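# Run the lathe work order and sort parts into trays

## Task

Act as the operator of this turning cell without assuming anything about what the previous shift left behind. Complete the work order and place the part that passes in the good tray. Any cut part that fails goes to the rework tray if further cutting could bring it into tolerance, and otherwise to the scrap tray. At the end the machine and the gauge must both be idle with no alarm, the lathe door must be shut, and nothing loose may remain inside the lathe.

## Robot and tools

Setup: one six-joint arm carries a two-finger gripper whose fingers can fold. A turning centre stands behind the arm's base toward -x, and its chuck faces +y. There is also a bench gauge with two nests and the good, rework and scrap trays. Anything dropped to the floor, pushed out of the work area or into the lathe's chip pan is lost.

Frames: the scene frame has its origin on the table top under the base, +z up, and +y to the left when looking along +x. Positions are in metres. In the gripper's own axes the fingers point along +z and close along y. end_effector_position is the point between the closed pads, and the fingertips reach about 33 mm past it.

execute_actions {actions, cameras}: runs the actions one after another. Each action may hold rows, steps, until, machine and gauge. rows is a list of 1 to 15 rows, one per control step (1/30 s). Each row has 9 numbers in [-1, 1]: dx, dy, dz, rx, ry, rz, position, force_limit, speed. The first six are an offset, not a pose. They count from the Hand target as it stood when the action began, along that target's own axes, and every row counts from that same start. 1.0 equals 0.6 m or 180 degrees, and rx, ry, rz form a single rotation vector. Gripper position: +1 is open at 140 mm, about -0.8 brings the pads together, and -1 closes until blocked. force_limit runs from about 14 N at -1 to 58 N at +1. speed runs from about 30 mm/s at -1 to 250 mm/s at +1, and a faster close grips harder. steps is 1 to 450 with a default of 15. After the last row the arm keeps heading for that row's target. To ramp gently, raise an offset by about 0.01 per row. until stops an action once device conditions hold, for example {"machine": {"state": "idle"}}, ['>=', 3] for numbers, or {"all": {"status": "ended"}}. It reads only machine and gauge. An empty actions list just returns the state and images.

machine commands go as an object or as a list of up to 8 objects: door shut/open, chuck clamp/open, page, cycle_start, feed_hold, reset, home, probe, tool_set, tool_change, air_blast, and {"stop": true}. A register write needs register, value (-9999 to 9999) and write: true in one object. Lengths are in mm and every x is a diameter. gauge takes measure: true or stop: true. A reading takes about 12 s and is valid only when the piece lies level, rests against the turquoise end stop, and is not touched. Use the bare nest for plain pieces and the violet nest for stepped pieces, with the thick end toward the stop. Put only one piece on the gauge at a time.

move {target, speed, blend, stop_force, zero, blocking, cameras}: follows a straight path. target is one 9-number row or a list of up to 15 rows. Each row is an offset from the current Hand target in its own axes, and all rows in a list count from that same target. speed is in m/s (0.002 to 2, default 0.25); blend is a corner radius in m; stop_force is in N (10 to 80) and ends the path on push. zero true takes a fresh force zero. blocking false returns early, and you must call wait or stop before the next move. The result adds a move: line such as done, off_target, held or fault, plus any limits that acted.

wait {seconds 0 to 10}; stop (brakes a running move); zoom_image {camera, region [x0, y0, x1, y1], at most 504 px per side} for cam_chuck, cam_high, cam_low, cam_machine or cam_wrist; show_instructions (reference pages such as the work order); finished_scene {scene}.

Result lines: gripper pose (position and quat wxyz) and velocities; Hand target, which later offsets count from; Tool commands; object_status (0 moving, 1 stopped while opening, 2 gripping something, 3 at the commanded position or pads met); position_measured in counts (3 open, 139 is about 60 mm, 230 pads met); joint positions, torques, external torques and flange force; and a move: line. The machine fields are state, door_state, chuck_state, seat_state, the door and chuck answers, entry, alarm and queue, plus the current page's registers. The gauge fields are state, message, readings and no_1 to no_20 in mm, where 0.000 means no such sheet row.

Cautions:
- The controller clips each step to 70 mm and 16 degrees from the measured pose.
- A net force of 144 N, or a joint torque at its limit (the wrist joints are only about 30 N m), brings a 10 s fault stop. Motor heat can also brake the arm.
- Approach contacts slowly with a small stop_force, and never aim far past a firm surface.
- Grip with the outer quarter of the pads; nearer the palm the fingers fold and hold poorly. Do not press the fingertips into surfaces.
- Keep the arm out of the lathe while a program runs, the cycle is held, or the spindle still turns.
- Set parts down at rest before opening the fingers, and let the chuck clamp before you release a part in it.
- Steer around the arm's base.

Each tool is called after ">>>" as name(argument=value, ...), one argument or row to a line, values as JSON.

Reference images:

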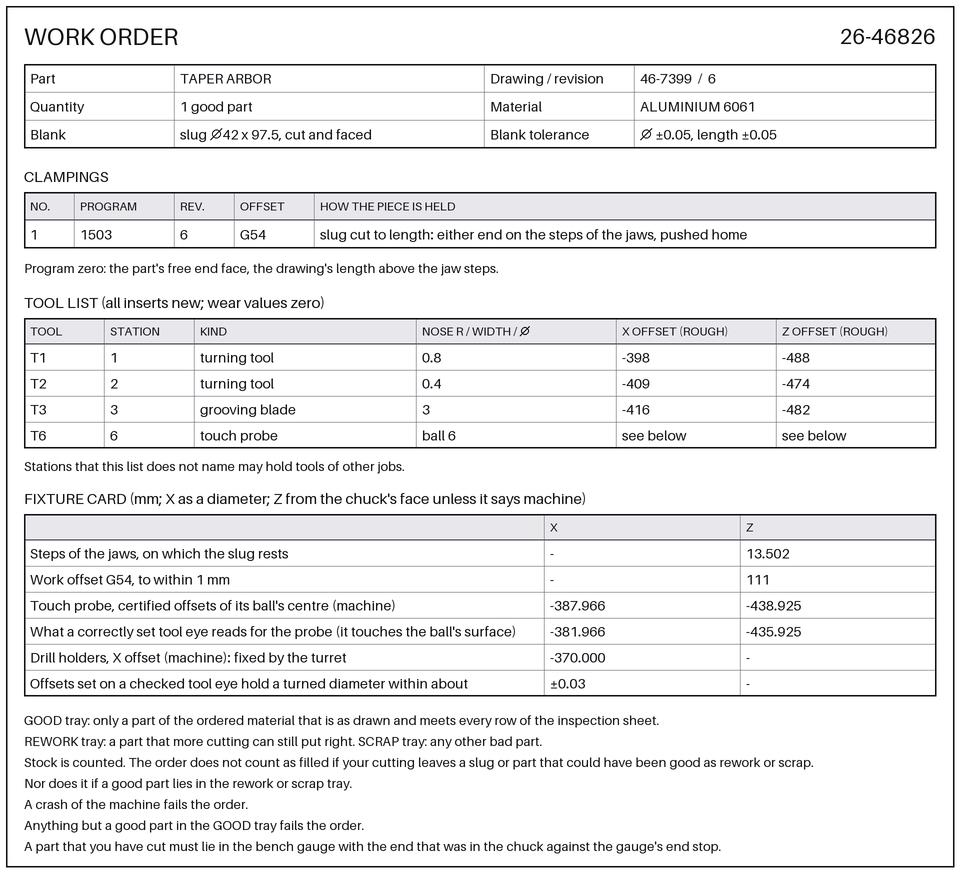

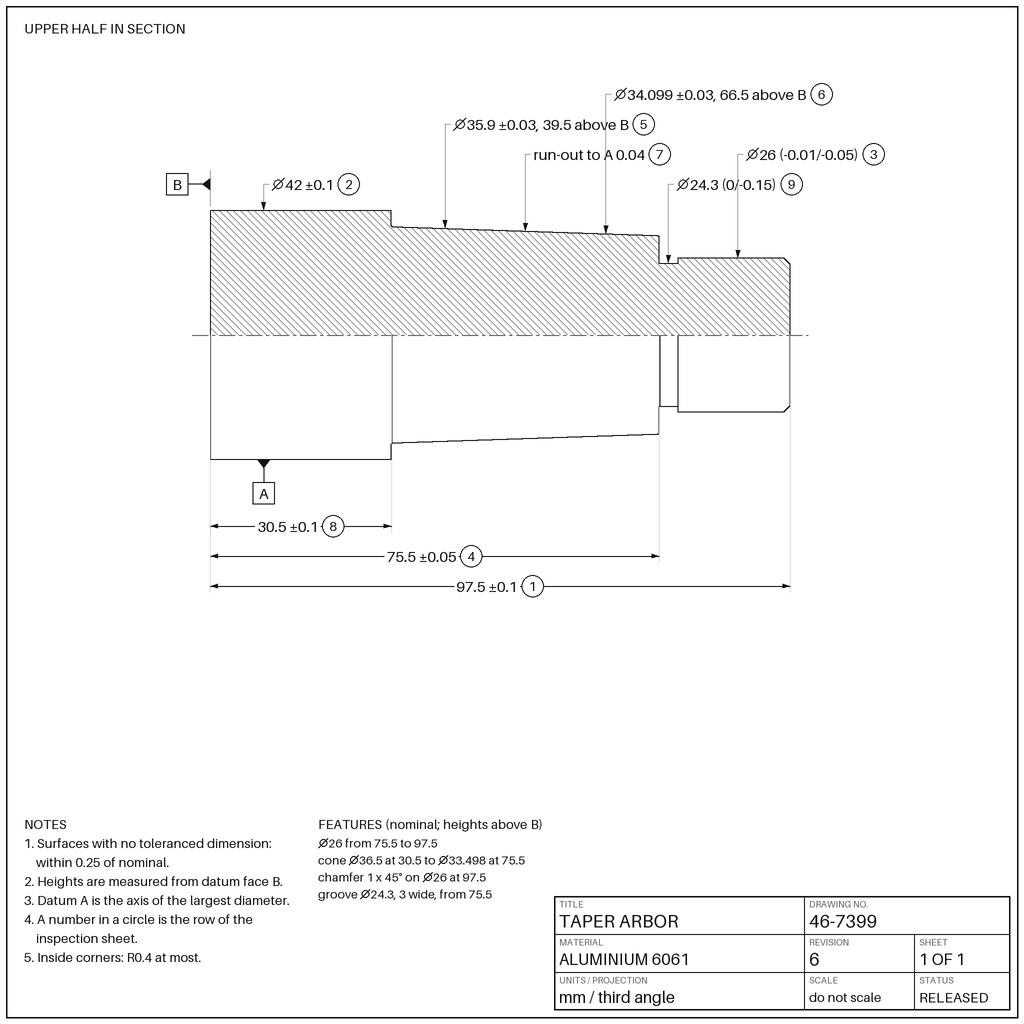

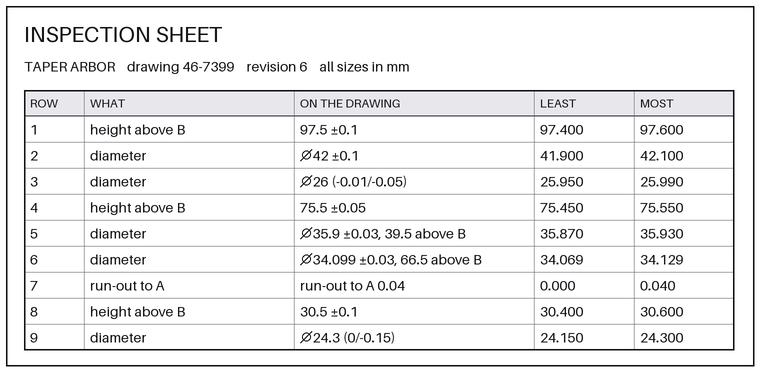

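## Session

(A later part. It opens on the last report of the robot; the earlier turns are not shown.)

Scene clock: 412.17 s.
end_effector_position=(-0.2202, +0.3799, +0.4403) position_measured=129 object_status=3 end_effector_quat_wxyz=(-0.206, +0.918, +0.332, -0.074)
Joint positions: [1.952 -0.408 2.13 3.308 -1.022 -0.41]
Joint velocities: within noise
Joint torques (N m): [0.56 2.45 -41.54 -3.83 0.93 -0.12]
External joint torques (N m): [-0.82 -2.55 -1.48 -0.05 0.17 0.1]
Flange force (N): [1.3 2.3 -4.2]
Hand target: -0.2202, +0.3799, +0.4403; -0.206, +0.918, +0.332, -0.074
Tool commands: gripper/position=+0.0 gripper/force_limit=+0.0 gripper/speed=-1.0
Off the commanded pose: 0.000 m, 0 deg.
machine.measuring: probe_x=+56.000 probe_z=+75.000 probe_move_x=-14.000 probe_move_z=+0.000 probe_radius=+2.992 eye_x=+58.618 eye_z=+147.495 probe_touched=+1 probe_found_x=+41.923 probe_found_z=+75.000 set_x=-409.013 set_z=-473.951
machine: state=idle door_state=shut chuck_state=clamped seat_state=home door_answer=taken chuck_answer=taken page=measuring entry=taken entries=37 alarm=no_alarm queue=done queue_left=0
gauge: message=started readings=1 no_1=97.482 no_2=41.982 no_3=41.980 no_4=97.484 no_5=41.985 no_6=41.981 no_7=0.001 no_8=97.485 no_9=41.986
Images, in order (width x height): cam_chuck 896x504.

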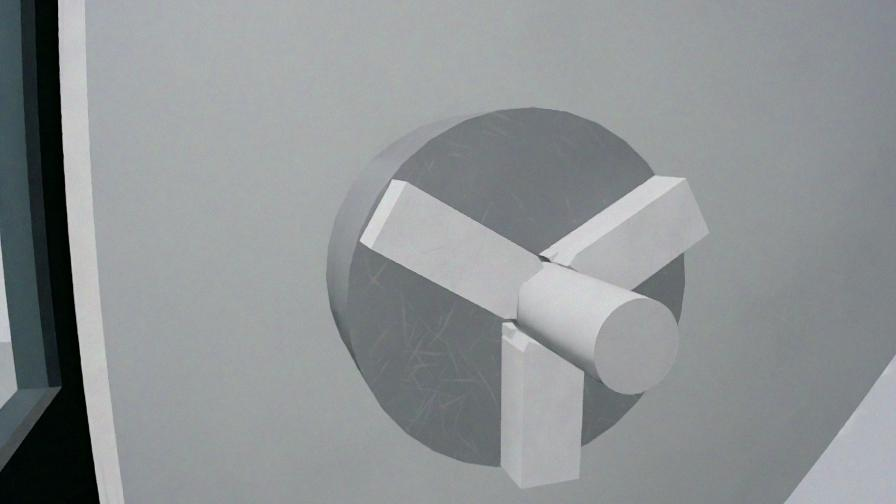

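>>> execute_actions(
  actions=[
    {"machine":[{"home":true},{"door":"open"}],"steps":300,"until":{"machine":{"door_state":"open"}}},
  ],
  cameras=[],
)

Scene clock: 424.53 s.
end_effector_position=(-0.2202, +0.3799, +0.4403) position_measured=129 object_status=3 end_effector_quat_wxyz=(-0.206, +0.918, +0.332, -0.074)
Joint positions: [1.952 -0.408 2.13 3.308 -1.022 -0.41]
Joint velocities: within noise
Joint torques (N m): [0.14 2.96 -41.6 -3.73 0.99 -0.13]
External joint torques (N m): [-0.49 -2.96 -1.46 -0.16 0.12 0.11]
Flange force (N): [-0.1 2.5 -4.6]
Hand target: -0.2202, +0.3799, +0.4403; -0.206, +0.918, +0.332, -0.074
Tool commands: gripper/position=+0.0 gripper/force_limit=+0.0 gripper/speed=-1.0
Off the commanded pose: 0.000 m, 0 deg.
machine.measuring: probe_x=+56.000 probe_z=+75.000 probe_move_x=-14.000 probe_move_z=+0.000 probe_radius=+2.992 eye_x=+58.618 eye_z=+147.495 probe_touched=+1 probe_found_x=+41.923 probe_found_z=+75.000 set_x=-409.013 set_z=-473.951
machine: state=idle door_state=open chuck_state=clamped seat_state=home door_answer=taken chuck_answer=taken page=measuring entry=taken entries=38 alarm=no_alarm queue=running queue_left=0
gauge: message=started readings=1 no_1=97.482 no_2=41.982 no_3=41.980 no_4=97.484 no_5=41.985 no_6=41.981 no_7=0.001 no_8=97.485 no_9=41.986
No camera images: "cameras" was empty.

>>> move(
  target=[
    [-0.5513,0.2006,-0.0896,0.0006,-0.118,-0.2516,0,0,-1],
    [-0.8747,0.2505,-0.1009,0.0006,-0.118,-0.2516,0,0,-1],
  ],
  speed=0.4,
  blend=[0.05,0],
  cameras=[],
)

Scene clock: 430.57 s.
end_effector_position=(-0.5203, -0.0800, +0.4307) position_measured=129 object_status=3 end_effector_quat_wxyz=(-0.156, +0.691, +0.689, -0.154)
Joint positions: [3.284 -0.253 2.047 3.093 -0.918 0.131]
Joint velocities: within noise
Joint torques (N m): [0.36 -11.08 -41.57 -4.31 0.99 -0.08]
External joint torques (N m): [-0.7 -4.58 -1.23 -0.13 0.19 0.06]
Flange force (N): [2.7 4.2 -5.7]
Hand target: -0.5203, -0.0801, +0.4307; -0.156, +0.691, +0.689, -0.153
Off the commanded pose: 0.000 m, 0 deg.
machine.measuring: probe_x=+56.000 probe_z=+75.000 probe_move_x=-14.000 probe_move_z=+0.000 probe_radius=+2.992 eye_x=+58.618 eye_z=+147.495 probe_touched=+1 probe_found_x=+41.923 probe_found_z=+75.000 set_x=-409.013 set_z=-473.951
machine: state=idle door_state=open chuck_state=clamped seat_state=home door_answer=taken chuck_answer=taken page=measuring entry=taken entries=38 alarm=no_alarm queue=done queue_left=0
gauge: message=started readings=1 no_1=97.482 no_2=41.982 no_3=41.980 no_4=97.484 no_5=41.985 no_6=41.981 no_7=0.001 no_8=97.485 no_9=41.986
move: done
No camera images: "cameras" was empty.

>>> move(
  target=[
    [-0.1412,-0.3152,0.1535,0,0,0,0,0,-1],
    [-0.1422,-0.315,0.3508,0,0,0,0,0,-1],
  ],
  speed=[0.3,0.12],
  cameras=["cam_wrist"],
)

>>> execute_actions(
  actions=[
    {"rows":[[0,0,0,0,0,0,-1,-1,-1]],"steps":60},
  ],
  cameras=["cam_wrist"],
)

Scene clock: 439.13 s.
end_effector_position=(-0.7813, -0.1640, +0.3207) position_measured=129 object_status=3 end_effector_quat_wxyz=(-0.156, +0.691, +0.689, -0.153)
Joint positions: [3.372 0.254 1.751 3.027 -0.714 0.268]
Joint velocities: within noise
Joint torques (N m): [-0.35 -60.76 -38.8 -4.1 1.02 -0.16]
External joint torques (N m): [-0.72 -4.78 -1.26 -0.1 0.12 0.14]
Flange force (N): [1.8 2.2 -5.9]
Hand target: -0.7814, -0.1640, +0.3209; -0.156, +0.691, +0.689, -0.153
Off the commanded pose: 0.000 m, 0 deg.
machine.measuring: probe_x=+56.000 probe_z=+75.000 probe_move_x=-14.000 probe_move_z=+0.000 probe_radius=+2.992 eye_x=+58.618 eye_z=+147.495 probe_touched=+1 probe_found_x=+41.923 probe_found_z=+75.000 set_x=-409.013 set_z=-473.951
machine: state=idle door_state=open chuck_state=clamped seat_state=home door_answer=taken chuck_answer=taken page=measuring entry=taken entries=38 alarm=no_alarm queue=done queue_left=0
gauge: message=started readings=1 no_1=97.482 no_2=41.982 no_3=41.980 no_4=97.484 no_5=41.985 no_6=41.981 no_7=0.001 no_8=97.485 no_9=41.986
move: done
camera_calibration:
cam_wrist: T_world_to_cam=[[0.901687, 0.00523242, -0.432359, 0.856397], [0.148057, -0.943216, 0.297359, -0.129285], [-0.406252, -0.332138, -0.85126, 0.0414544], [0, 0, 0, 1]] pos_world=[-0.73622, -0.112656, 0.444003]
Images, in order (width x height): cam_wrist 896x504.

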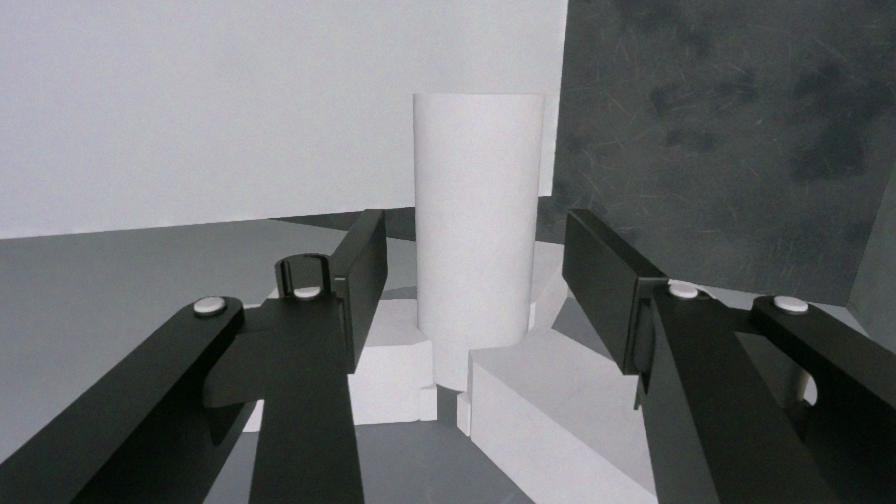

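Scene clock: 441.33 s.
end_effector_position=(-0.7814, -0.1640, +0.3209) position_measured=167 object_status=2 end_effector_quat_wxyz=(-0.156, +0.691, +0.689, -0.153)
Joint positions: [3.372 0.254 1.751 3.027 -0.714 0.268]
Joint velocities: within noise
Joint torques (N m): [3.01 -56.81 -34.27 -3.35 -0.37 -0.41]
External joint torques (N m): [-3.88 -8.86 -5.87 -0.85 1.52 0.39]
Flange force (N): [5.0 -2.5 -9.3]
Hand target: -0.7814, -0.1640, +0.3209; -0.156, +0.691, +0.689, -0.153
Off the commanded pose: 0.000 m, 0 deg.
machine.measuring: probe_x=+56.000 probe_z=+75.000 probe_move_x=-14.000 probe_move_z=+0.000 probe_radius=+2.992 eye_x=+58.618 eye_z=+147.495 probe_touched=+1 probe_found_x=+41.923 probe_found_z=+75.000 set_x=-409.013 set_z=-473.951
machine: state=idle door_state=open chuck_state=clamped seat_state=home door_answer=taken chuck_answer=taken page=measuring entry=taken entries=38 alarm=no_alarm queue=done queue_left=0
gauge: message=started readings=1 no_1=97.482 no_2=41.982 no_3=41.980 no_4=97.484 no_5=41.985 no_6=41.981 no_7=0.001 no_8=97.485 no_9=41.986
camera_calibration:
cam_wrist: T_world_to_cam=[[0.901602, 0.00511815, -0.432537, 0.856489], [0.148057, -0.943185, 0.297457, -0.129384], [-0.40644, -0.332228, -0.851135, 0.0414208], [0, 0, 0, 1]] pos_world=[-0.73622, -0.112656, 0.444204]
Images, in order (width x height): cam_wrist 896x504.

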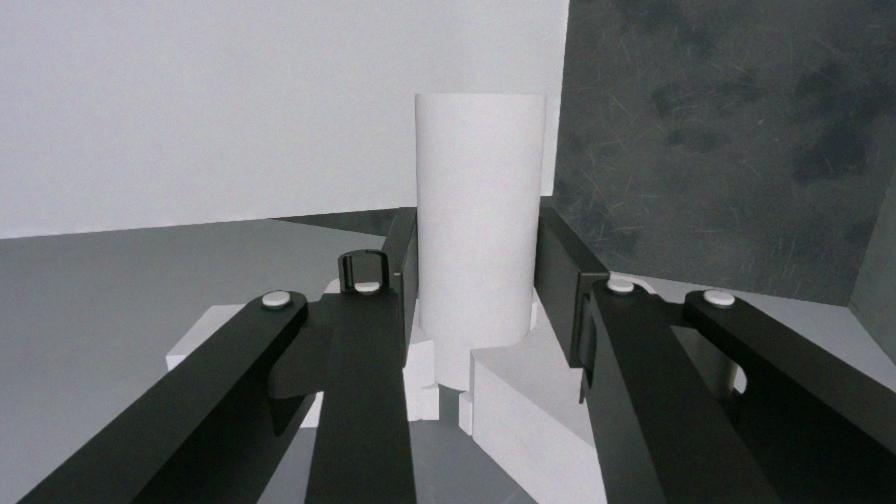

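>>> move(
  target=[0,-0.0008,0,0,0,0,-1,-1,-1],
  speed=0.01,
  cameras=[],
)

Scene clock: 448.60 s.
end_effector_position=(-0.7818, -0.1641, +0.3211) position_measured=167 object_status=2 end_effector_quat_wxyz=(-0.156, +0.691, +0.689, -0.153)
Joint positions: [3.372 0.254 1.75 3.027 -0.715 0.267]
Joint velocities: within noise
Joint torques (N m): [2.65 -57.29 -37.93 -3.54 1.7 -0.33]
External joint torques (N m): [-3.63 -8.22 -2.02 -0.65 -0.57 0.31]
Flange force (N): [6.0 2.8 -10.8]
Hand target: -0.7819, -0.1640, +0.3211; -0.156, +0.691, +0.689, -0.153
Off the commanded pose: 0.000 m, 0 deg.
machine.measuring: probe_x=+56.000 probe_z=+75.000 probe_move_x=-14.000 probe_move_z=+0.000 probe_radius=+2.992 eye_x=+58.618 eye_z=+147.495 probe_touched=+1 probe_found_x=+41.923 probe_found_z=+75.000 set_x=-409.013 set_z=-473.951
machine: state=idle door_state=open chuck_state=clamped seat_state=home door_answer=taken chuck_answer=taken page=measuring entry=taken entries=38 alarm=no_alarm queue=done queue_left=0
gauge: message=started readings=1 no_1=97.482 no_2=41.982 no_3=41.980 no_4=97.484 no_5=41.985 no_6=41.981 no_7=0.001 no_8=97.485 no_9=41.986
move: done
No camera images: "cameras" was empty.

>>> move(
  target=[0,0,-0.0004,0,0,0,-1,-1,-1],
  speed=0.01,
  cameras=[],
)

Scene clock: 455.23 s.
end_effector_position=(-0.7817, -0.1640, +0.3212) position_measured=167 object_status=2 end_effector_quat_wxyz=(-0.156, +0.691, +0.689, -0.153)
Joint positions: [3.371 0.254 1.75 3.027 -0.715 0.267]
Joint velocities: within noise
Joint torques (N m): [0.56 -67.27 -41.02 -4.18 0.42 -0.26]
External joint torques (N m): [-1.74 1.77 0.98 -0.02 0.72 0.24]
Flange force (N): [2.1 0.8 3.6]
Hand target: -0.7818, -0.1640, +0.3213; -0.156, +0.691, +0.689, -0.153
Off the commanded pose: 0.000 m, 0 deg.
machine.measuring: probe_x=+56.000 probe_z=+75.000 probe_move_x=-14.000 probe_move_z=+0.000 probe_radius=+2.992 eye_x=+58.618 eye_z=+147.495 probe_touched=+1 probe_found_x=+41.923 probe_found_z=+75.000 set_x=-409.013 set_z=-473.951
machine: state=idle door_state=open chuck_state=clamped seat_state=home door_answer=taken chuck_answer=taken page=measuring entry=taken entries=38 alarm=no_alarm queue=done queue_left=0
gauge: message=started readings=1 no_1=97.482 no_2=41.982 no_3=41.980 no_4=97.484 no_5=41.985 no_6=41.981 no_7=0.001 no_8=97.485 no_9=41.986
move: done
No camera images: "cameras" was empty.

>>> move(
  target=[0,0,0.00018,0,0,0,-1,-1,-1],
  speed=0.01,
  cameras=[],
)

Scene clock: 458.53 s.
end_effector_position=(-0.7818, -0.1640, +0.3212) position_measured=167 object_status=2 end_effector_quat_wxyz=(-0.156, +0.691, +0.689, -0.153)
Joint positions: [3.371 0.254 1.75 3.027 -0.715 0.267]
Joint velocities: within noise
Joint torques (N m): [0.72 -65.6 -40.71 -4.14 0.77 -0.28]
External joint torques (N m): [-2.27 0.1 0.61 -0.07 0.37 0.26]
Flange force (N): [3.1 1.2 1.0]
Hand target: -0.7818, -0.1640, +0.3212; -0.156, +0.691, +0.689, -0.153
Off the commanded pose: 0.000 m, 0 deg.
machine.measuring: probe_x=+56.000 probe_z=+75.000 probe_move_x=-14.000 probe_move_z=+0.000 probe_radius=+2.992 eye_x=+58.618 eye_z=+147.495 probe_touched=+1 probe_found_x=+41.923 probe_found_z=+75.000 set_x=-409.013 set_z=-473.951
machine: state=idle door_state=open chuck_state=clamped seat_state=home door_answer=taken chuck_answer=taken page=measuring entry=taken entries=38 alarm=no_alarm queue=done queue_left=0
gauge: message=started readings=1 no_1=97.482 no_2=41.982 no_3=41.980 no_4=97.484 no_5=41.985 no_6=41.981 no_7=0.001 no_8=97.485 no_9=41.986
move: done
No camera images: "cameras" was empty.

>>> execute_actions(
  actions=[
    {"machine":{"chuck":"open"},"steps":90,"until":{"machine":{"chuck_state":"open"}}},
  ],
  cameras=["cam_wrist"],
)

>>> move(
  target=[-0.02,0,0,0,0,0,-1,-1,-1],
  speed=0.01,
  stop_force=10,
  cameras=["cam_wrist"],
)

Scene clock: 462.60 s.
end_effector_position=(-0.7818, -0.1640, +0.3212) position_measured=167 object_status=2 end_effector_quat_wxyz=(-0.156, +0.691, +0.689, -0.153)
Joint positions: [3.371 0.254 1.75 3.027 -0.715 0.267]
Joint velocities: within noise
Joint torques (N m): [-0.75 -63.36 -40.83 -4.2 1.49 -0.13]
External joint torques (N m): [-0.05 -2.31 0.82 0.01 -0.36 0.11]
Flange force (N): [1.0 3.8 -3.2]
Hand target: -0.7818, -0.1640, +0.3212; -0.156, +0.691, +0.689, -0.153
Tool commands: gripper/position=-1.0 gripper/force_limit=-1.0 gripper/speed=-1.0
Off the commanded pose: 0.000 m, 0 deg.
machine.measuring: probe_x=+56.000 probe_z=+75.000 probe_move_x=-14.000 probe_move_z=+0.000 probe_radius=+2.992 eye_x=+58.618 eye_z=+147.495 probe_touched=+1 probe_found_x=+41.923 probe_found_z=+75.000 set_x=-409.013 set_z=-473.951
machine: state=idle door_state=open chuck_state=open seat_state=home door_answer=taken chuck_answer=taken page=measuring entry=taken entries=38 alarm=no_alarm queue=running queue_left=0
gauge: message=started readings=1 no_1=97.482 no_2=41.982 no_3=41.980 no_4=97.484 no_5=41.985 no_6=41.981 no_7=0.001 no_8=97.485 no_9=41.986
camera_calibration:
cam_wrist: T_world_to_cam=[[0.901625, 0.00523309, -0.432487, 0.856986], [0.148144, -0.94318, 0.297431, -0.129338], [-0.406356, -0.332242, -0.85117, 0.0415891], [0, 0, 0, 1]] pos_world=[-0.73662, -0.112656, 0.444504]
Images, in order (width x height): cam_wrist 896x504.

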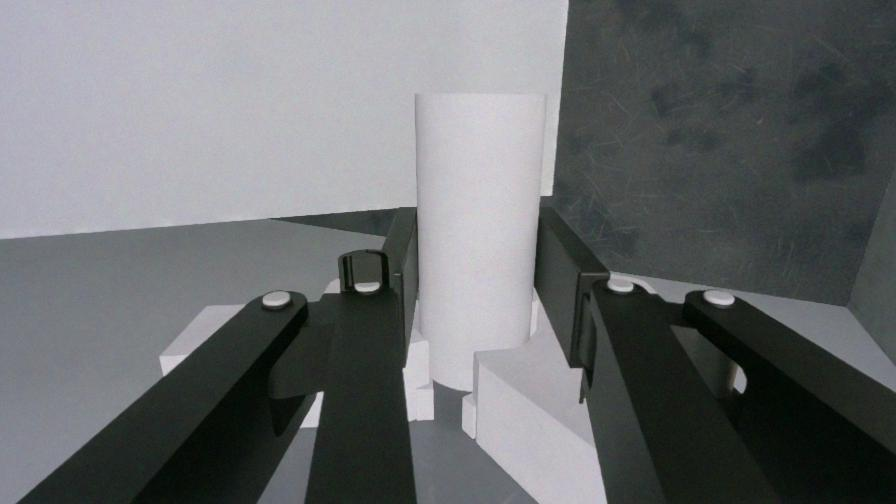

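Scene clock: 463.23 s.
end_effector_position=(-0.7817, -0.1646, +0.3210) position_measured=167 object_status=2 end_effector_quat_wxyz=(-0.156, +0.691, +0.689, -0.153)
Joint positions: [3.372 0.254 1.75 3.026 -0.715 0.269]
Joint velocities: within noise
Joint torques (N m): [8.86 -61.98 -40.78 -1.81 2.01 -0.32]
External joint torques (N m): [-9.84 -3.76 0.54 -2.41 -0.86 0.3]
Flange force (N): [13.2 2.3 -4.3]
Hand target: -0.7817, -0.1646, +0.3211; -0.156, +0.691, +0.689, -0.153 (not the last commanded pose)
Off the commanded pose: 0.011 m, 0 deg.
machine.measuring: probe_x=+56.000 probe_z=+75.000 probe_move_x=-14.000 probe_move_z=+0.000 probe_radius=+2.992 eye_x=+58.618 eye_z=+147.495 probe_touched=+1 probe_found_x=+41.923 probe_found_z=+75.000 set_x=-409.013 set_z=-473.951
machine: state=idle door_state=open chuck_state=open seat_state=home door_answer=taken chuck_answer=taken page=measuring entry=taken entries=38 alarm=no_alarm queue=running queue_left=0
gauge: message=started readings=1 no_1=97.482 no_2=41.982 no_3=41.980 no_4=97.484 no_5=41.985 no_6=41.981 no_7=0.001 no_8=97.485 no_9=41.986
move: contact
camera_calibration:
cam_wrist: T_world_to_cam=[[0.901624, 0.00536945, -0.432487, 0.856871], [0.148172, -0.943252, 0.29719, -0.129769], [-0.406348, -0.332036, -0.851254, 0.0414117], [0, 0, 0, 1]] pos_world=[-0.73652, -0.113256, 0.444403]
Images, in order (width x height): cam_wrist 896x504.

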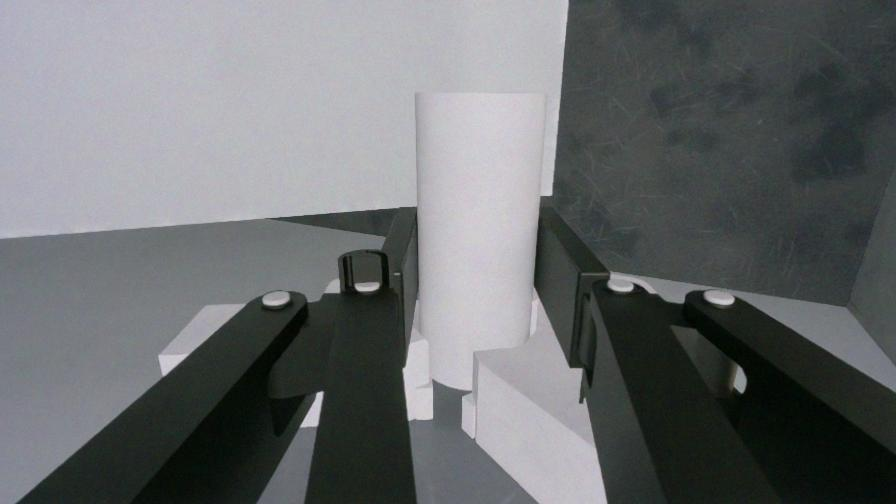

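>>> move(
  target=[-0.02,0,0,0,0,0,-1,-1,-1],
  speed=0.005,
  stop_force=10,
  cameras=[],
)

>>> execute_actions(
  actions=[
    {"machine":{"chuck":"clamp"},"steps":90,"until":{"machine":{"chuck_state":"clamped"}}},
  ],
  cameras=[],
)

Scene clock: 468.13 s.
end_effector_position=(-0.7817, -0.1718, +0.3210) position_measured=167 object_status=2 end_effector_quat_wxyz=(-0.156, +0.691, +0.689, -0.153)
Joint positions: [3.383 0.257 1.746 3.02 -0.717 0.283]
Joint velocities: within noise
Joint torques (N m): [15.85 -62.59 -43.38 0.05 3.53 0.03]
External joint torques (N m): [-17.41 -3.24 3.26 -4.27 -2.4 -0.05]
Flange force (N): [24.1 4.2 -4.2]
Hand target: -0.7817, -0.1718, +0.3210; -0.156, +0.691, +0.689, -0.153 (not the last commanded pose)
Off the commanded pose: 0.005 m, 0 deg.
machine.measuring: probe_x=+56.000 probe_z=+75.000 probe_move_x=-14.000 probe_move_z=+0.000 probe_radius=+2.992 eye_x=+58.618 eye_z=+147.495 probe_touched=+1 probe_found_x=+41.923 probe_found_z=+75.000 set_x=-409.013 set_z=-473.951
machine: state=idle door_state=open chuck_state=open seat_state=open door_answer=taken chuck_answer=taken page=measuring entry=taken entries=38 alarm=no_alarm queue=done queue_left=0
gauge: message=started readings=1 no_1=97.482 no_2=41.982 no_3=41.980 no_4=97.484 no_5=41.985 no_6=41.981 no_7=0.001 no_8=97.485 no_9=41.986
move: contact
No camera images: "cameras" was empty.

Scene clock: 469.00 s.
end_effector_position=(-0.7818, -0.1718, +0.3211) position_measured=167 object_status=2 end_effector_quat_wxyz=(-0.156, +0.691, +0.689, -0.153)
Joint positions: [3.383 0.257 1.746 3.02 -0.717 0.283]
Joint velocities: within noise
Joint torques (N m): [15.5 -54.07 -37.06 0.04 2.25 0.06]
External joint torques (N m): [-16.67 -11.7 -2.86 -4.24 -1.14 -0.08]
Flange force (N): [23.6 1.1 -14.0]
Hand target: -0.7817, -0.1718, +0.3210; -0.156, +0.691, +0.689, -0.153 (not the last commanded pose)
Tool commands: gripper/position=-1.0 gripper/force_limit=-1.0 gripper/speed=-1.0
Off the commanded pose: 0.005 m, 0 deg.
machine.measuring: probe_x=+56.000 probe_z=+75.000 probe_move_x=-14.000 probe_move_z=+0.000 probe_radius=+2.992 eye_x=+58.618 eye_z=+147.495 probe_touched=+1 probe_found_x=+41.923 probe_found_z=+75.000 set_x=-409.013 set_z=-473.951
machine: state=idle door_state=open chuck_state=clamped seat_state=home door_answer=taken chuck_answer=taken page=measuring entry=taken entries=38 alarm=no_alarm queue=running queue_left=0
gauge: message=started readings=1 no_1=97.482 no_2=41.982 no_3=41.980 no_4=97.484 no_5=41.985 no_6=41.981 no_7=0.001 no_8=97.485 no_9=41.986
No camera images: "cameras" was empty.

>>> execute_actions(
  actions=[
    {"rows":[[0,0,0,0,0,0,0.0,-0.05,-1]],"steps":55},
  ],
  cameras=[],
)

>>> move(
  target=[
    [0.01,0,-0.2,0,0,0,0,-0.05,-1],
    [0.153,0.318,-0.35,0,0,0,0,-0.05,-1],
  ],
  speed=[0.15,0.3],
  blend=[0.02,0],
  cameras=[],
)

>>> move(
  target=[
    [0.2474,0.1889,-0.1015,0,0,0,0,-0.05,-1],
    [0.7699,0.4422,-0.2246,0,0.1178,0.252,0,-0.05,-1],
  ],
  speed=0.4,
  blend=[0.05,0],
  cameras=[],
)

>>> execute_actions(
  actions=[
    {"machine":[{"door":"shut"},{"register":"probe_z","value":102,"write":true},{"probe":true}],"steps":450,"until":{"machine":{"queue":["!=","running"]}}},
  ],
  cameras=[],
)

>>> execute_actions(
  actions=[
    {"machine":[{"register":"probe_z","value":45,"write":true},{"probe":true}],"steps":450,"until":{"machine":{"queue":["!=","running"]}}},
  ],
  cameras=[],
)

>>> execute_actions(
  actions=[
    {"machine":[{"register":"probe_x","value":20,"write":true},{"register":"probe_z","value":116,"write":true},{"register":"probe_move_x","value":0,"write":true},{"register":"probe_move_z","value":-12,"write":true},{"probe":true}],"steps":450,"until":{"machine":{"queue":["!=","running"]}}},
  ],
  cameras=[],
)

>>> execute_actions(
  actions=[
    {"machine":[{"register":"probe_x","value":-32,"write":true},{"probe":true}],"steps":450,"until":{"machine":{"queue":["!=","running"]}}},
  ],
  cameras=[],
)

Scene clock: 478.90 s.
end_effector_position=(-0.7817, -0.1718, +0.3210) position_measured=129 object_status=3 end_effector_quat_wxyz=(-0.156, +0.691, +0.689, -0.153)
Joint positions: [3.383 0.257 1.746 3.02 -0.717 0.283]
Joint velocities: within noise
Joint torques (N m): [14.71 -60.18 -38.28 0.06 1.47 0.48]
External joint torques (N m): [-15.68 -5.66 -1.71 -4.26 -0.35 -0.5]
Flange force (N): [21.5 -1.7 -5.4]
Hand target: -0.7817, -0.1718, +0.3210; -0.156, +0.691, +0.689, -0.153
Off the commanded pose: 0.000 m, 0 deg.
machine.measuring: probe_x=+56.000 probe_z=+75.000 probe_move_x=-14.000 probe_move_z=+0.000 probe_radius=+2.992 eye_x=+58.618 eye_z=+147.495 probe_touched=+1 probe_found_x=+41.923 probe_found_z=+75.000 set_x=-409.013 set_z=-473.951
machine: state=idle door_state=open chuck_state=clamped seat_state=home door_answer=taken chuck_answer=taken page=measuring entry=taken entries=38 alarm=no_alarm queue=done queue_left=0
gauge: message=started readings=1 no_1=97.482 no_2=41.982 no_3=41.980 no_4=97.484 no_5=41.985 no_6=41.981 no_7=0.001 no_8=97.485 no_9=41.986
No camera images: "cameras" was empty.

Scene clock: 480.83 s.
end_effector_position=(-0.5192, -0.0814, +0.4296) position_measured=129 object_status=3 end_effector_quat_wxyz=(-0.156, +0.691, +0.689, -0.153)
Joint positions: [3.289 -0.254 2.05 3.09 -0.917 0.136]
Joint velocities: within noise
Joint torques (N m): [0.68 -12 -41.06 -4.34 1 -0.19]
External joint torques (N m): [-1.07 -3.48 -1.73 -0.11 0.18 0.17]
Flange force (N): [2.9 1.7 -4.9]
Hand target: -0.5191, -0.0814, +0.4297; -0.156, +0.691, +0.689, -0.153
Off the commanded pose: 0.000 m, 0 deg.
machine.measuring: probe_x=+56.000 probe_z=+75.000 probe_move_x=-14.000 probe_move_z=+0.000 probe_radius=+2.992 eye_x=+58.618 eye_z=+147.495 probe_touched=+1 probe_found_x=+41.923 probe_found_z=+75.000 set_x=-409.013 set_z=-473.951
machine: state=idle door_state=open chuck_state=clamped seat_state=home door_answer=taken chuck_answer=taken page=measuring entry=taken entries=38 alarm=no_alarm queue=done queue_left=0
gauge: message=started readings=1 no_1=97.482 no_2=41.982 no_3=41.980 no_4=97.484 no_5=41.985 no_6=41.981 no_7=0.001 no_8=97.485 no_9=41.986
move: done
No camera images: "cameras" was empty.

Scene clock: 482.83 s.
end_effector_position=(-0.2198, +0.3793, +0.4398) position_measured=129 object_status=3 end_effector_quat_wxyz=(-0.206, +0.918, +0.331, -0.075)
Joint positions: [1.95 -0.41 2.132 3.311 -1.02 -0.412]
Joint velocities: within noise
Joint torques (N m): [0.39 2.95 -41.48 -3.65 1.04 0.01]
External joint torques (N m): [-0.64 -2.95 -1.64 -0.23 0.07 -0.03]
Flange force (N): [0.8 2.5 -5.0]
Hand target: -0.2199, +0.3793, +0.4398; -0.206, +0.918, +0.331, -0.075
Off the commanded pose: 0.000 m, 0 deg.
machine.measuring: probe_x=+56.000 probe_z=+75.000 probe_move_x=-14.000 probe_move_z=+0.000 probe_radius=+2.992 eye_x=+58.618 eye_z=+147.495 probe_touched=+1 probe_found_x=+41.923 probe_found_z=+75.000 set_x=-409.013 set_z=-473.951
machine: state=idle door_state=open chuck_state=clamped seat_state=home door_answer=taken chuck_answer=taken page=measuring entry=taken entries=38 alarm=no_alarm queue=done queue_left=0
gauge: message=started readings=1 no_1=97.482 no_2=41.982 no_3=41.980 no_4=97.484 no_5=41.985 no_6=41.981 no_7=0.001 no_8=97.485 no_9=41.986
move: done
No camera images: "cameras" was empty.

Scene clock: 490.57 s.
end_effector_position=(-0.2199, +0.3793, +0.4398) position_measured=129 object_status=3 end_effector_quat_wxyz=(-0.206, +0.918, +0.331, -0.075)
Joint positions: [1.95 -0.41 2.132 3.311 -1.02 -0.412]
Joint velocities: within noise
Joint torques (N m): [0.04 2.86 -41.71 -3.76 0.94 -0.1]
External joint torques (N m): [-0.38 -2.91 -1.43 -0.12 0.17 0.08]
Flange force (N): [-0.3 2.4 -4.3]
Hand target: -0.2199, +0.3793, +0.4398; -0.206, +0.918, +0.331, -0.075
Tool commands: gripper/position=+0.0 gripper/force_limit=-0.05 gripper/speed=-1.0
Off the commanded pose: 0.000 m, 0 deg.
machine.measuring: probe_x=+56.000 probe_z=+102.000 probe_move_x=-14.000 probe_move_z=+0.000 probe_radius=+2.992 eye_x=+58.618 eye_z=+147.495 probe_touched=+1 probe_found_x=+41.981 probe_found_z=+102.000 set_x=-409.013 set_z=-473.951
machine: state=idle door_state=shut chuck_state=clamped seat_state=home door_answer=taken chuck_answer=taken page=measuring entry=taken entries=40 alarm=no_alarm queue=done queue_left=0
gauge: message=started readings=1 no_1=97.482 no_2=41.982 no_3=41.980 no_4=97.484 no_5=41.985 no_6=41.981 no_7=0.001 no_8=97.485 no_9=41.986
No camera images: "cameras" was empty.

Scene clock: 496.07 s.
end_effector_position=(-0.2199, +0.3793, +0.4398) position_measured=129 object_status=3 end_effector_quat_wxyz=(-0.206, +0.918, +0.331, -0.075)
Joint positions: [1.95 -0.41 2.132 3.311 -1.02 -0.412]
Joint velocities: within noise
Joint torques (N m): [0.59 2.72 -41.45 -3.73 0.97 -0.09]
External joint torques (N m): [-0.81 -2.71 -1.63 -0.15 0.14 0.07]
Flange force (N): [1.2 2.3 -4.6]
Hand target: -0.2199, +0.3793, +0.4398; -0.206, +0.918, +0.331, -0.075
Tool commands: gripper/position=+0.0 gripper/force_limit=-0.05 gripper/speed=-1.0
Off the commanded pose: 0.000 m, 0 deg.
machine.measuring: probe_x=+56.000 probe_z=+45.000 probe_move_x=-14.000 probe_move_z=+0.000 probe_radius=+2.992 eye_x=+58.618 eye_z=+147.495 probe_touched=+1 probe_found_x=+41.980 probe_found_z=+45.000 set_x=-409.013 set_z=-473.951
machine: state=idle door_state=shut chuck_state=clamped seat_state=home door_answer=taken chuck_answer=taken page=measuring entry=taken entries=42 alarm=no_alarm queue=done queue_left=0
gauge: message=started readings=1 no_1=97.482 no_2=41.982 no_3=41.980 no_4=97.484 no_5=41.985 no_6=41.981 no_7=0.001 no_8=97.485 no_9=41.986
No camera images: "cameras" was empty.

Scene clock: 501.80 s.
end_effector_position=(-0.2199, +0.3793, +0.4398) position_measured=129 object_status=3 end_effector_quat_wxyz=(-0.206, +0.918, +0.331, -0.075)
Joint positions: [1.95 -0.41 2.132 3.311 -1.02 -0.412]
Joint velocities: within noise
Joint torques (N m): [0.05 3.4 -41.47 -3.74 0.94 -0.18]
External joint torques (N m): [-0.55 -3.34 -1.7 -0.16 0.17 0.16]
Flange force (N): [-0.2 2.7 -5.1]
Hand target: -0.2199, +0.3793, +0.4398; -0.206, +0.918, +0.331, -0.075
Tool commands: gripper/position=+0.0 gripper/force_limit=-0.05 gripper/speed=-1.0
Off the commanded pose: 0.000 m, 0 deg.
machine.measuring: probe_x=+20.000 probe_z=+116.000 probe_move_x=+0.000 probe_move_z=-12.000 probe_radius=+2.992 eye_x=+58.618 eye_z=+147.495 probe_touched=+1 probe_found_x=+20.000 probe_found_z=+111.138 set_x=-409.013 set_z=-473.951
machine: state=idle door_state=shut chuck_state=clamped seat_state=home door_answer=taken chuck_answer=taken page=measuring entry=taken entries=47 alarm=no_alarm queue=done queue_left=0
gauge: message=started readings=1 no_1=97.482 no_2=41.982 no_3=41.980 no_4=97.484 no_5=41.985 no_6=41.981 no_7=0.001 no_8=97.485 no_9=41.986
No camera images: "cameras" was empty.

Scene clock: 507.33 s.
end_effector_position=(-0.2199, +0.3793, +0.4398) position_measured=129 object_status=3 end_effector_quat_wxyz=(-0.206, +0.918, +0.331, -0.075)
Joint positions: [1.95 -0.41 2.132 3.311 -1.02 -0.412]
Joint velocities: within noise
Joint torques (N m): [0.71 3.13 -41.48 -3.8 0.92 -0.17]
External joint torques (N m): [-1.23 -3.02 -1.47 -0.08 0.19 0.15]
Flange force (N): [2.1 3.3 -4.9]
Hand target: -0.2199, +0.3793, +0.4398; -0.206, +0.918, +0.331, -0.075
Tool commands: gripper/position=+0.0 gripper/force_limit=-0.05 gripper/speed=-1.0
Off the commanded pose: 0.000 m, 0 deg.
machine.measuring: probe_x=-32.000 probe_z=+116.000 probe_move_x=+0.000 probe_move_z=-12.000 probe_radius=+2.992 eye_x=+58.618 eye_z=+147.495 probe_touched=+1 probe_found_x=-32.000 probe_found_z=+111.137 set_x=-409.013 set_z=-473.951
machine: state=idle door_state=shut chuck_state=clamped seat_state=home door_answer=taken chuck_answer=taken page=measuring entry=taken entries=49 alarm=no_alarm queue=done queue_left=0
gauge: message=started readings=1 no_1=97.482 no_2=41.982 no_3=41.980 no_4=97.484 no_5=41.985 no_6=41.981 no_7=0.001 no_8=97.485 no_9=41.986
No camera images: "cameras" was empty.

>>> execute_actions(
  actions=[
    {"steps":2},
  ],
  cameras=["cam_chuck"],
)

>>> zoom_image(
  camera="cam_chuck",
  region=[480, 230, 700, 410],
)

Scene clock: 517.57 s.
end_effector_position=(-0.2199, +0.3793, +0.4398) position_measured=129 object_status=3 end_effector_quat_wxyz=(-0.206, +0.918, +0.331, -0.075)
Joint positions: [1.95 -0.41 2.132 3.311 -1.02 -0.412]
Joint velocities: within noise
Joint torques (N m): [0.73 2.9 -41.76 -3.79 0.96 -0.13]
External joint torques (N m): [-1.03 -2.89 -1.39 -0.09 0.15 0.1]
Flange force (N): [1.7 3.1 -4.6]
Hand target: -0.2199, +0.3793, +0.4398; -0.206, +0.918, +0.331, -0.075
Tool commands: gripper/position=+0.0 gripper/force_limit=-0.05 gripper/speed=-1.0
Off the commanded pose: 0.000 m, 0 deg.
machine.measuring: probe_x=-32.000 probe_z=+116.000 probe_move_x=+0.000 probe_move_z=-12.000 probe_radius=+2.992 eye_x=+58.618 eye_z=+147.495 probe_touched=+1 probe_found_x=-32.000 probe_found_z=+111.137 set_x=-409.013 set_z=-473.951
machine: state=idle door_state=shut chuck_state=clamped seat_state=home door_answer=taken chuck_answer=taken page=measuring entry=taken entries=49 alarm=no_alarm queue=done queue_left=0
gauge: message=started readings=1 no_1=97.482 no_2=41.982 no_3=41.980 no_4=97.484 no_5=41.985 no_6=41.981 no_7=0.001 no_8=97.485 no_9=41.986
Images, in order (width x height): cam_chuck 896x504.

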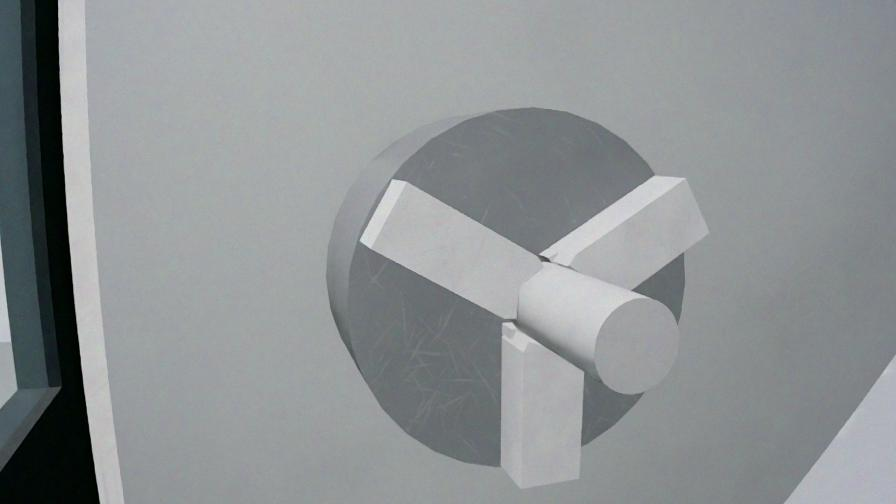

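Scaled by 2.291.

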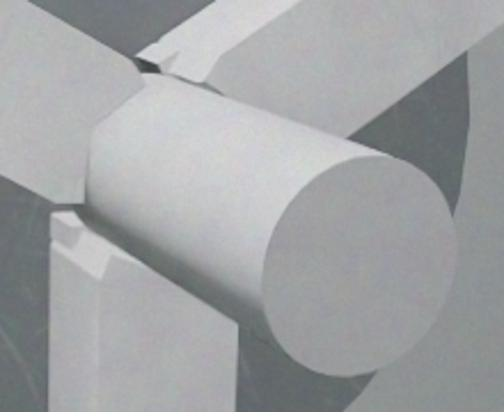

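>>> execute_actions(
  actions=[
    {"machine":[{"register":"g54_z","value":111.155,"write":true},{"register":"t2_x_wear","value":0.05,"write":true,"page":"tools"},{"home":true},{"cycle_start":true}],"steps":120},
  ],
  cameras=[],
)

Scene clock: 557.97 s.
end_effector_position=(-0.2199, +0.3793, +0.4398) position_measured=129 object_status=3 end_effector_quat_wxyz=(-0.206, +0.918, +0.331, -0.075)
Joint positions: [1.95 -0.41 2.132 3.311 -1.02 -0.412]
Joint velocities: within noise
Joint torques (N m): [0.61 2.93 -41.63 -3.79 0.99 -0.12]
External joint torques (N m): [-0.91 -2.94 -1.65 -0.11 0.13 0.1]
Flange force (N): [1.3 2.7 -4.9]
Hand target: -0.2199, +0.3793, +0.4398; -0.206, +0.918, +0.331, -0.075
Tool commands: gripper/position=+0.0 gripper/force_limit=-0.05 gripper/speed=-1.0
Off the commanded pose: 0.000 m, 0 deg.
machine.tools: t1_x=-397.682 t1_x_wear=+0.000 t1_z=-487.969 t1_z_wear=+0.000 t1_radius=+0.800 t1_station=+3.000 t2_x=-409.008 t2_x_wear=+0.050 t2_z=-473.951 t2_z_wear=+0.000 t2_radius=+0.400 t2_station=+2.000 t3_x=-415.686 t3_x_wear=+0.000 t3_z=-482.382 t3_z_wear=+0.000 t3_radius=+0.000 t3_station=+1.000 t4_x=-370.000 t4_x_wear=+0.000 t4_z=-420.626 t4_z_wear=+0.000 t4_radius=+0.000 t4_station=+4.000 t5_x=-392.688 t5_x_wear=+0.000 t5_z=-428.603 t5_z_wear=+0.000 t5_radius=+0.400 t5_station=+5.000 t6_x=-387.966 t6_x_wear=+0.000 t6_z=-438.925 t6_z_wear=+0.000 t6_radius=+3.000 t6_station=+6.000
machine: state=running door_state=shut chuck_state=clamped seat_state=home door_answer=taken chuck_answer=taken page=tools entry=taken entries=53 alarm=no_alarm queue=running queue_left=0
gauge: message=started readings=1 no_1=97.482 no_2=41.982 no_3=41.980 no_4=97.484 no_5=41.985 no_6=41.981 no_7=0.001 no_8=97.485 no_9=41.986
No camera images: "cameras" was empty.

>>> execute_actions(
  actions=[
    {"steps":300,"until":{"machine":{"queue":["!=","running"]}}},
  ],
  cameras=["cam_chuck"],
)

Scene clock: 569.97 s.
end_effector_position=(-0.2199, +0.3793, +0.4398) position_measured=129 object_status=3 end_effector_quat_wxyz=(-0.206, +0.918, +0.331, -0.075)
Joint positions: [1.95 -0.41 2.132 3.311 -1.02 -0.412]
Joint velocities: within noise
Joint torques (N m): [0.67 2.96 -41.35 -3.73 0.96 -0.19]
External joint torques (N m): [-1.03 -3 -1.84 -0.16 0.15 0.17]
Flange force (N): [1.4 2.5 -5.2]
Hand target: -0.2199, +0.3793, +0.4398; -0.206, +0.918, +0.331, -0.075
Tool commands: gripper/position=+0.0 gripper/force_limit=-0.05 gripper/speed=-1.0
Off the commanded pose: 0.000 m, 0 deg.
machine.tools: t1_x=-397.682 t1_x_wear=+0.000 t1_z=-487.969 t1_z_wear=+0.000 t1_radius=+0.800 t1_station=+3.000 t2_x=-409.008 t2_x_wear=+0.050 t2_z=-473.951 t2_z_wear=+0.000 t2_radius=+0.400 t2_station=+2.000 t3_x=-415.686 t3_x_wear=+0.000 t3_z=-482.382 t3_z_wear=+0.000 t3_radius=+0.000 t3_station=+1.000 t4_x=-370.000 t4_x_wear=+0.000 t4_z=-420.626 t4_z_wear=+0.000 t4_radius=+0.000 t4_station=+4.000 t5_x=-392.688 t5_x_wear=+0.000 t5_z=-428.603 t5_z_wear=+0.000 t5_radius=+0.400 t5_station=+5.000 t6_x=-387.966 t6_x_wear=+0.000 t6_z=-438.925 t6_z_wear=+0.000 t6_radius=+3.000 t6_station=+6.000
machine: state=running door_state=shut chuck_state=clamped seat_state=home door_answer=taken chuck_answer=taken page=tools entry=taken entries=53 alarm=no_alarm queue=running queue_left=0
gauge: message=started readings=1 no_1=97.482 no_2=41.982 no_3=41.980 no_4=97.484 no_5=41.985 no_6=41.981 no_7=0.001 no_8=97.485 no_9=41.986
Images, in order (width x height): cam_chuck 896x504.

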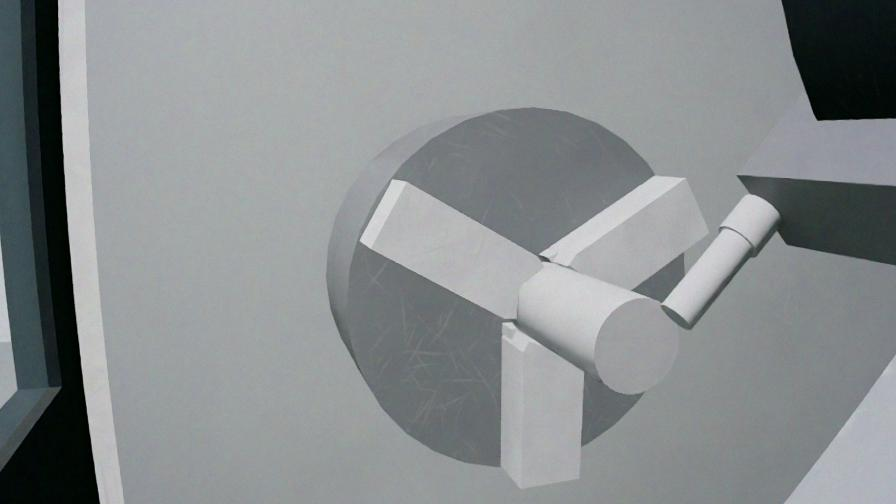

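>>> execute_actions(
  actions=[
    {"steps":450,"until":{"machine":{"queue":["!=","running"]}}},
    {"steps":450,"until":{"machine":{"queue":["!=","running"]}}},
    {"steps":450,"until":{"machine":{"queue":["!=","running"]}}},
    {"steps":450,"until":{"machine":{"queue":["!=","running"]}}},
    {"steps":450,"until":{"machine":{"queue":["!=","running"]}}},
    {"steps":450,"until":{"machine":{"queue":["!=","running"]}}},
    {"steps":450,"until":{"machine":{"queue":["!=","running"]}}},
    {"steps":450,"until":{"machine":{"queue":["!=","running"]}}},
  ],
  cameras=["cam_chuck"],
)

Scene clock: 653.43 s.
end_effector_position=(-0.2199, +0.3793, +0.4398) position_measured=129 object_status=3 end_effector_quat_wxyz=(-0.206, +0.918, +0.331, -0.075)
Joint positions: [1.95 -0.41 2.132 3.311 -1.02 -0.412]
Joint velocities: within noise
Joint torques (N m): [0.44 3.31 -41.76 -3.8 0.95 -0.21]
External joint torques (N m): [-0.65 -3.35 -1.38 -0.08 0.16 0.19]
External joint torques at the end of the 4th action: [-1.04 -2.97 -1.36 -0.15 0.2 0.12]
External joint torques at the end of the 5th action: [-0.79 -3.09 -1.68 -0.11 0.13 0.09]
External joint torques at the end of the 6th action: [-0.54 -3.48 -1.47 -0.19 0.17 0.15]
External joint torques at the end of the 7th action: [-0.75 -3.45 -1.82 -0.11 0.18 0.16]
Flange force (N): [0.0 3.4 -4.9]
Flange force at the end of the 4th action (N): [1.5 3.3 -4.6]
Flange force at the end of the 5th action (N): [0.9 2.7 -5.1]
Flange force at the end of the 6th action (N): [-0.4 3.3 -5.0]
Flange force at the end of the 7th action (N): [0.4 2.9 -5.5]
Hand target: -0.2199, +0.3793, +0.4398; -0.206, +0.918, +0.331, -0.075
Tool commands: gripper/position=+0.0 gripper/force_limit=-0.05 gripper/speed=-1.0
Off the commanded pose: 0.000 m, 0 deg.
machine.tools: t1_x=-397.682 t1_x_wear=+0.000 t1_z=-487.969 t1_z_wear=+0.000 t1_radius=+0.800 t1_station=+3.000 t2_x=-409.008 t2_x_wear=+0.050 t2_z=-473.951 t2_z_wear=+0.000 t2_radius=+0.400 t2_station=+2.000 t3_x=-415.686 t3_x_wear=+0.000 t3_z=-482.382 t3_z_wear=+0.000 t3_radius=+0.000 t3_station=+1.000 t4_x=-370.000 t4_x_wear=+0.000 t4_z=-420.626 t4_z_wear=+0.000 t4_radius=+0.000 t4_station=+4.000 t5_x=-392.688 t5_x_wear=+0.000 t5_z=-428.603 t5_z_wear=+0.000 t5_radius=+0.400 t5_station=+5.000 t6_x=-387.966 t6_x_wear=+0.000 t6_z=-438.925 t6_z_wear=+0.000 t6_radius=+3.000 t6_station=+6.000
machine: state=done door_state=shut chuck_state=clamped seat_state=home door_answer=taken chuck_answer=taken page=tools entry=taken entries=53 alarm=no_alarm queue=done queue_left=0
gauge: message=started readings=1 no_1=97.482 no_2=41.982 no_3=41.980 no_4=97.484 no_5=41.985 no_6=41.981 no_7=0.001 no_8=97.485 no_9=41.986
Images, in order (width x height): cam_chuck 896x504.

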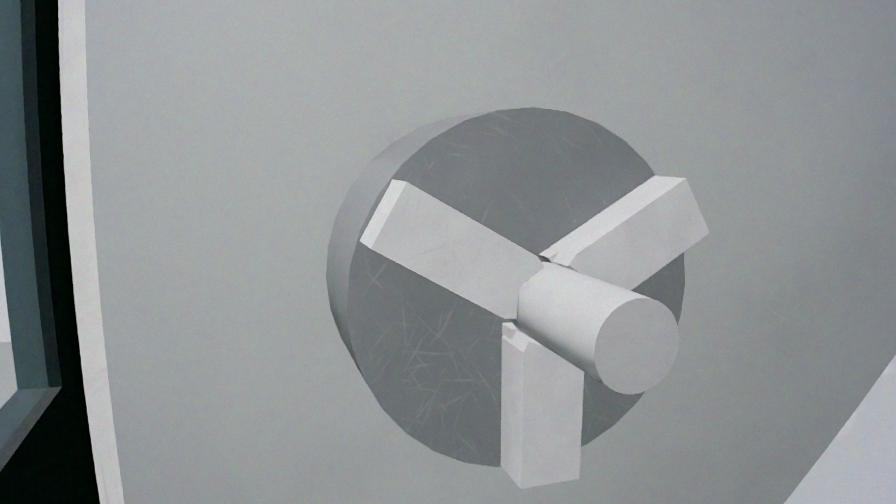

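>>> execute_actions(
  actions=[
    {"machine":[{"register":"tool_call","value":6,"write":true,"tool_change":true,"page":"measuring"},{"register":"probe_x","value":40,"write":true},{"register":"probe_z","value":102,"write":true},{"register":"probe_move_z","value":0,"write":true},{"register":"probe_move_x","value":-14,"write":true},{"probe":true}],"steps":450,"until":{"machine":{"queue":["!=","running"]}}},
  ],
  cameras=[],
)

Scene clock: 669.33 s.
end_effector_position=(-0.2199, +0.3793, +0.4398) position_measured=129 object_status=3 end_effector_quat_wxyz=(-0.206, +0.918, +0.331, -0.075)
Joint positions: [1.95 -0.41 2.132 3.311 -1.02 -0.412]
Joint velocities: within noise
Joint torques (N m): [0.82 2.75 -41.4 -3.77 0.98 -0.13]
External joint torques (N m): [-1.17 -2.72 -1.67 -0.11 0.13 0.11]
Flange force (N): [2.2 2.5 -4.8]
Hand target: -0.2199, +0.3793, +0.4398; -0.206, +0.918, +0.331, -0.075
Tool commands: gripper/position=+0.0 gripper/force_limit=-0.05 gripper/speed=-1.0
Off the commanded pose: 0.000 m, 0 deg.
machine.measuring: probe_x=+40.000 probe_z=+102.000 probe_move_x=-14.000 probe_move_z=+0.000 probe_radius=+2.992 eye_x=+58.618 eye_z=+147.495 probe_touched=+1 probe_found_x=+26.018 probe_found_z=+102.000 set_x=-409.013 set_z=-473.951
machine: state=done door_state=shut chuck_state=clamped seat_state=home door_answer=taken chuck_answer=taken page=measuring entry=taken entries=60 alarm=no_alarm queue=done queue_left=0
gauge: message=started readings=1 no_1=97.482 no_2=41.982 no_3=41.980 no_4=97.484 no_5=41.985 no_6=41.981 no_7=0.001 no_8=97.485 no_9=41.986
No camera images: "cameras" was empty.


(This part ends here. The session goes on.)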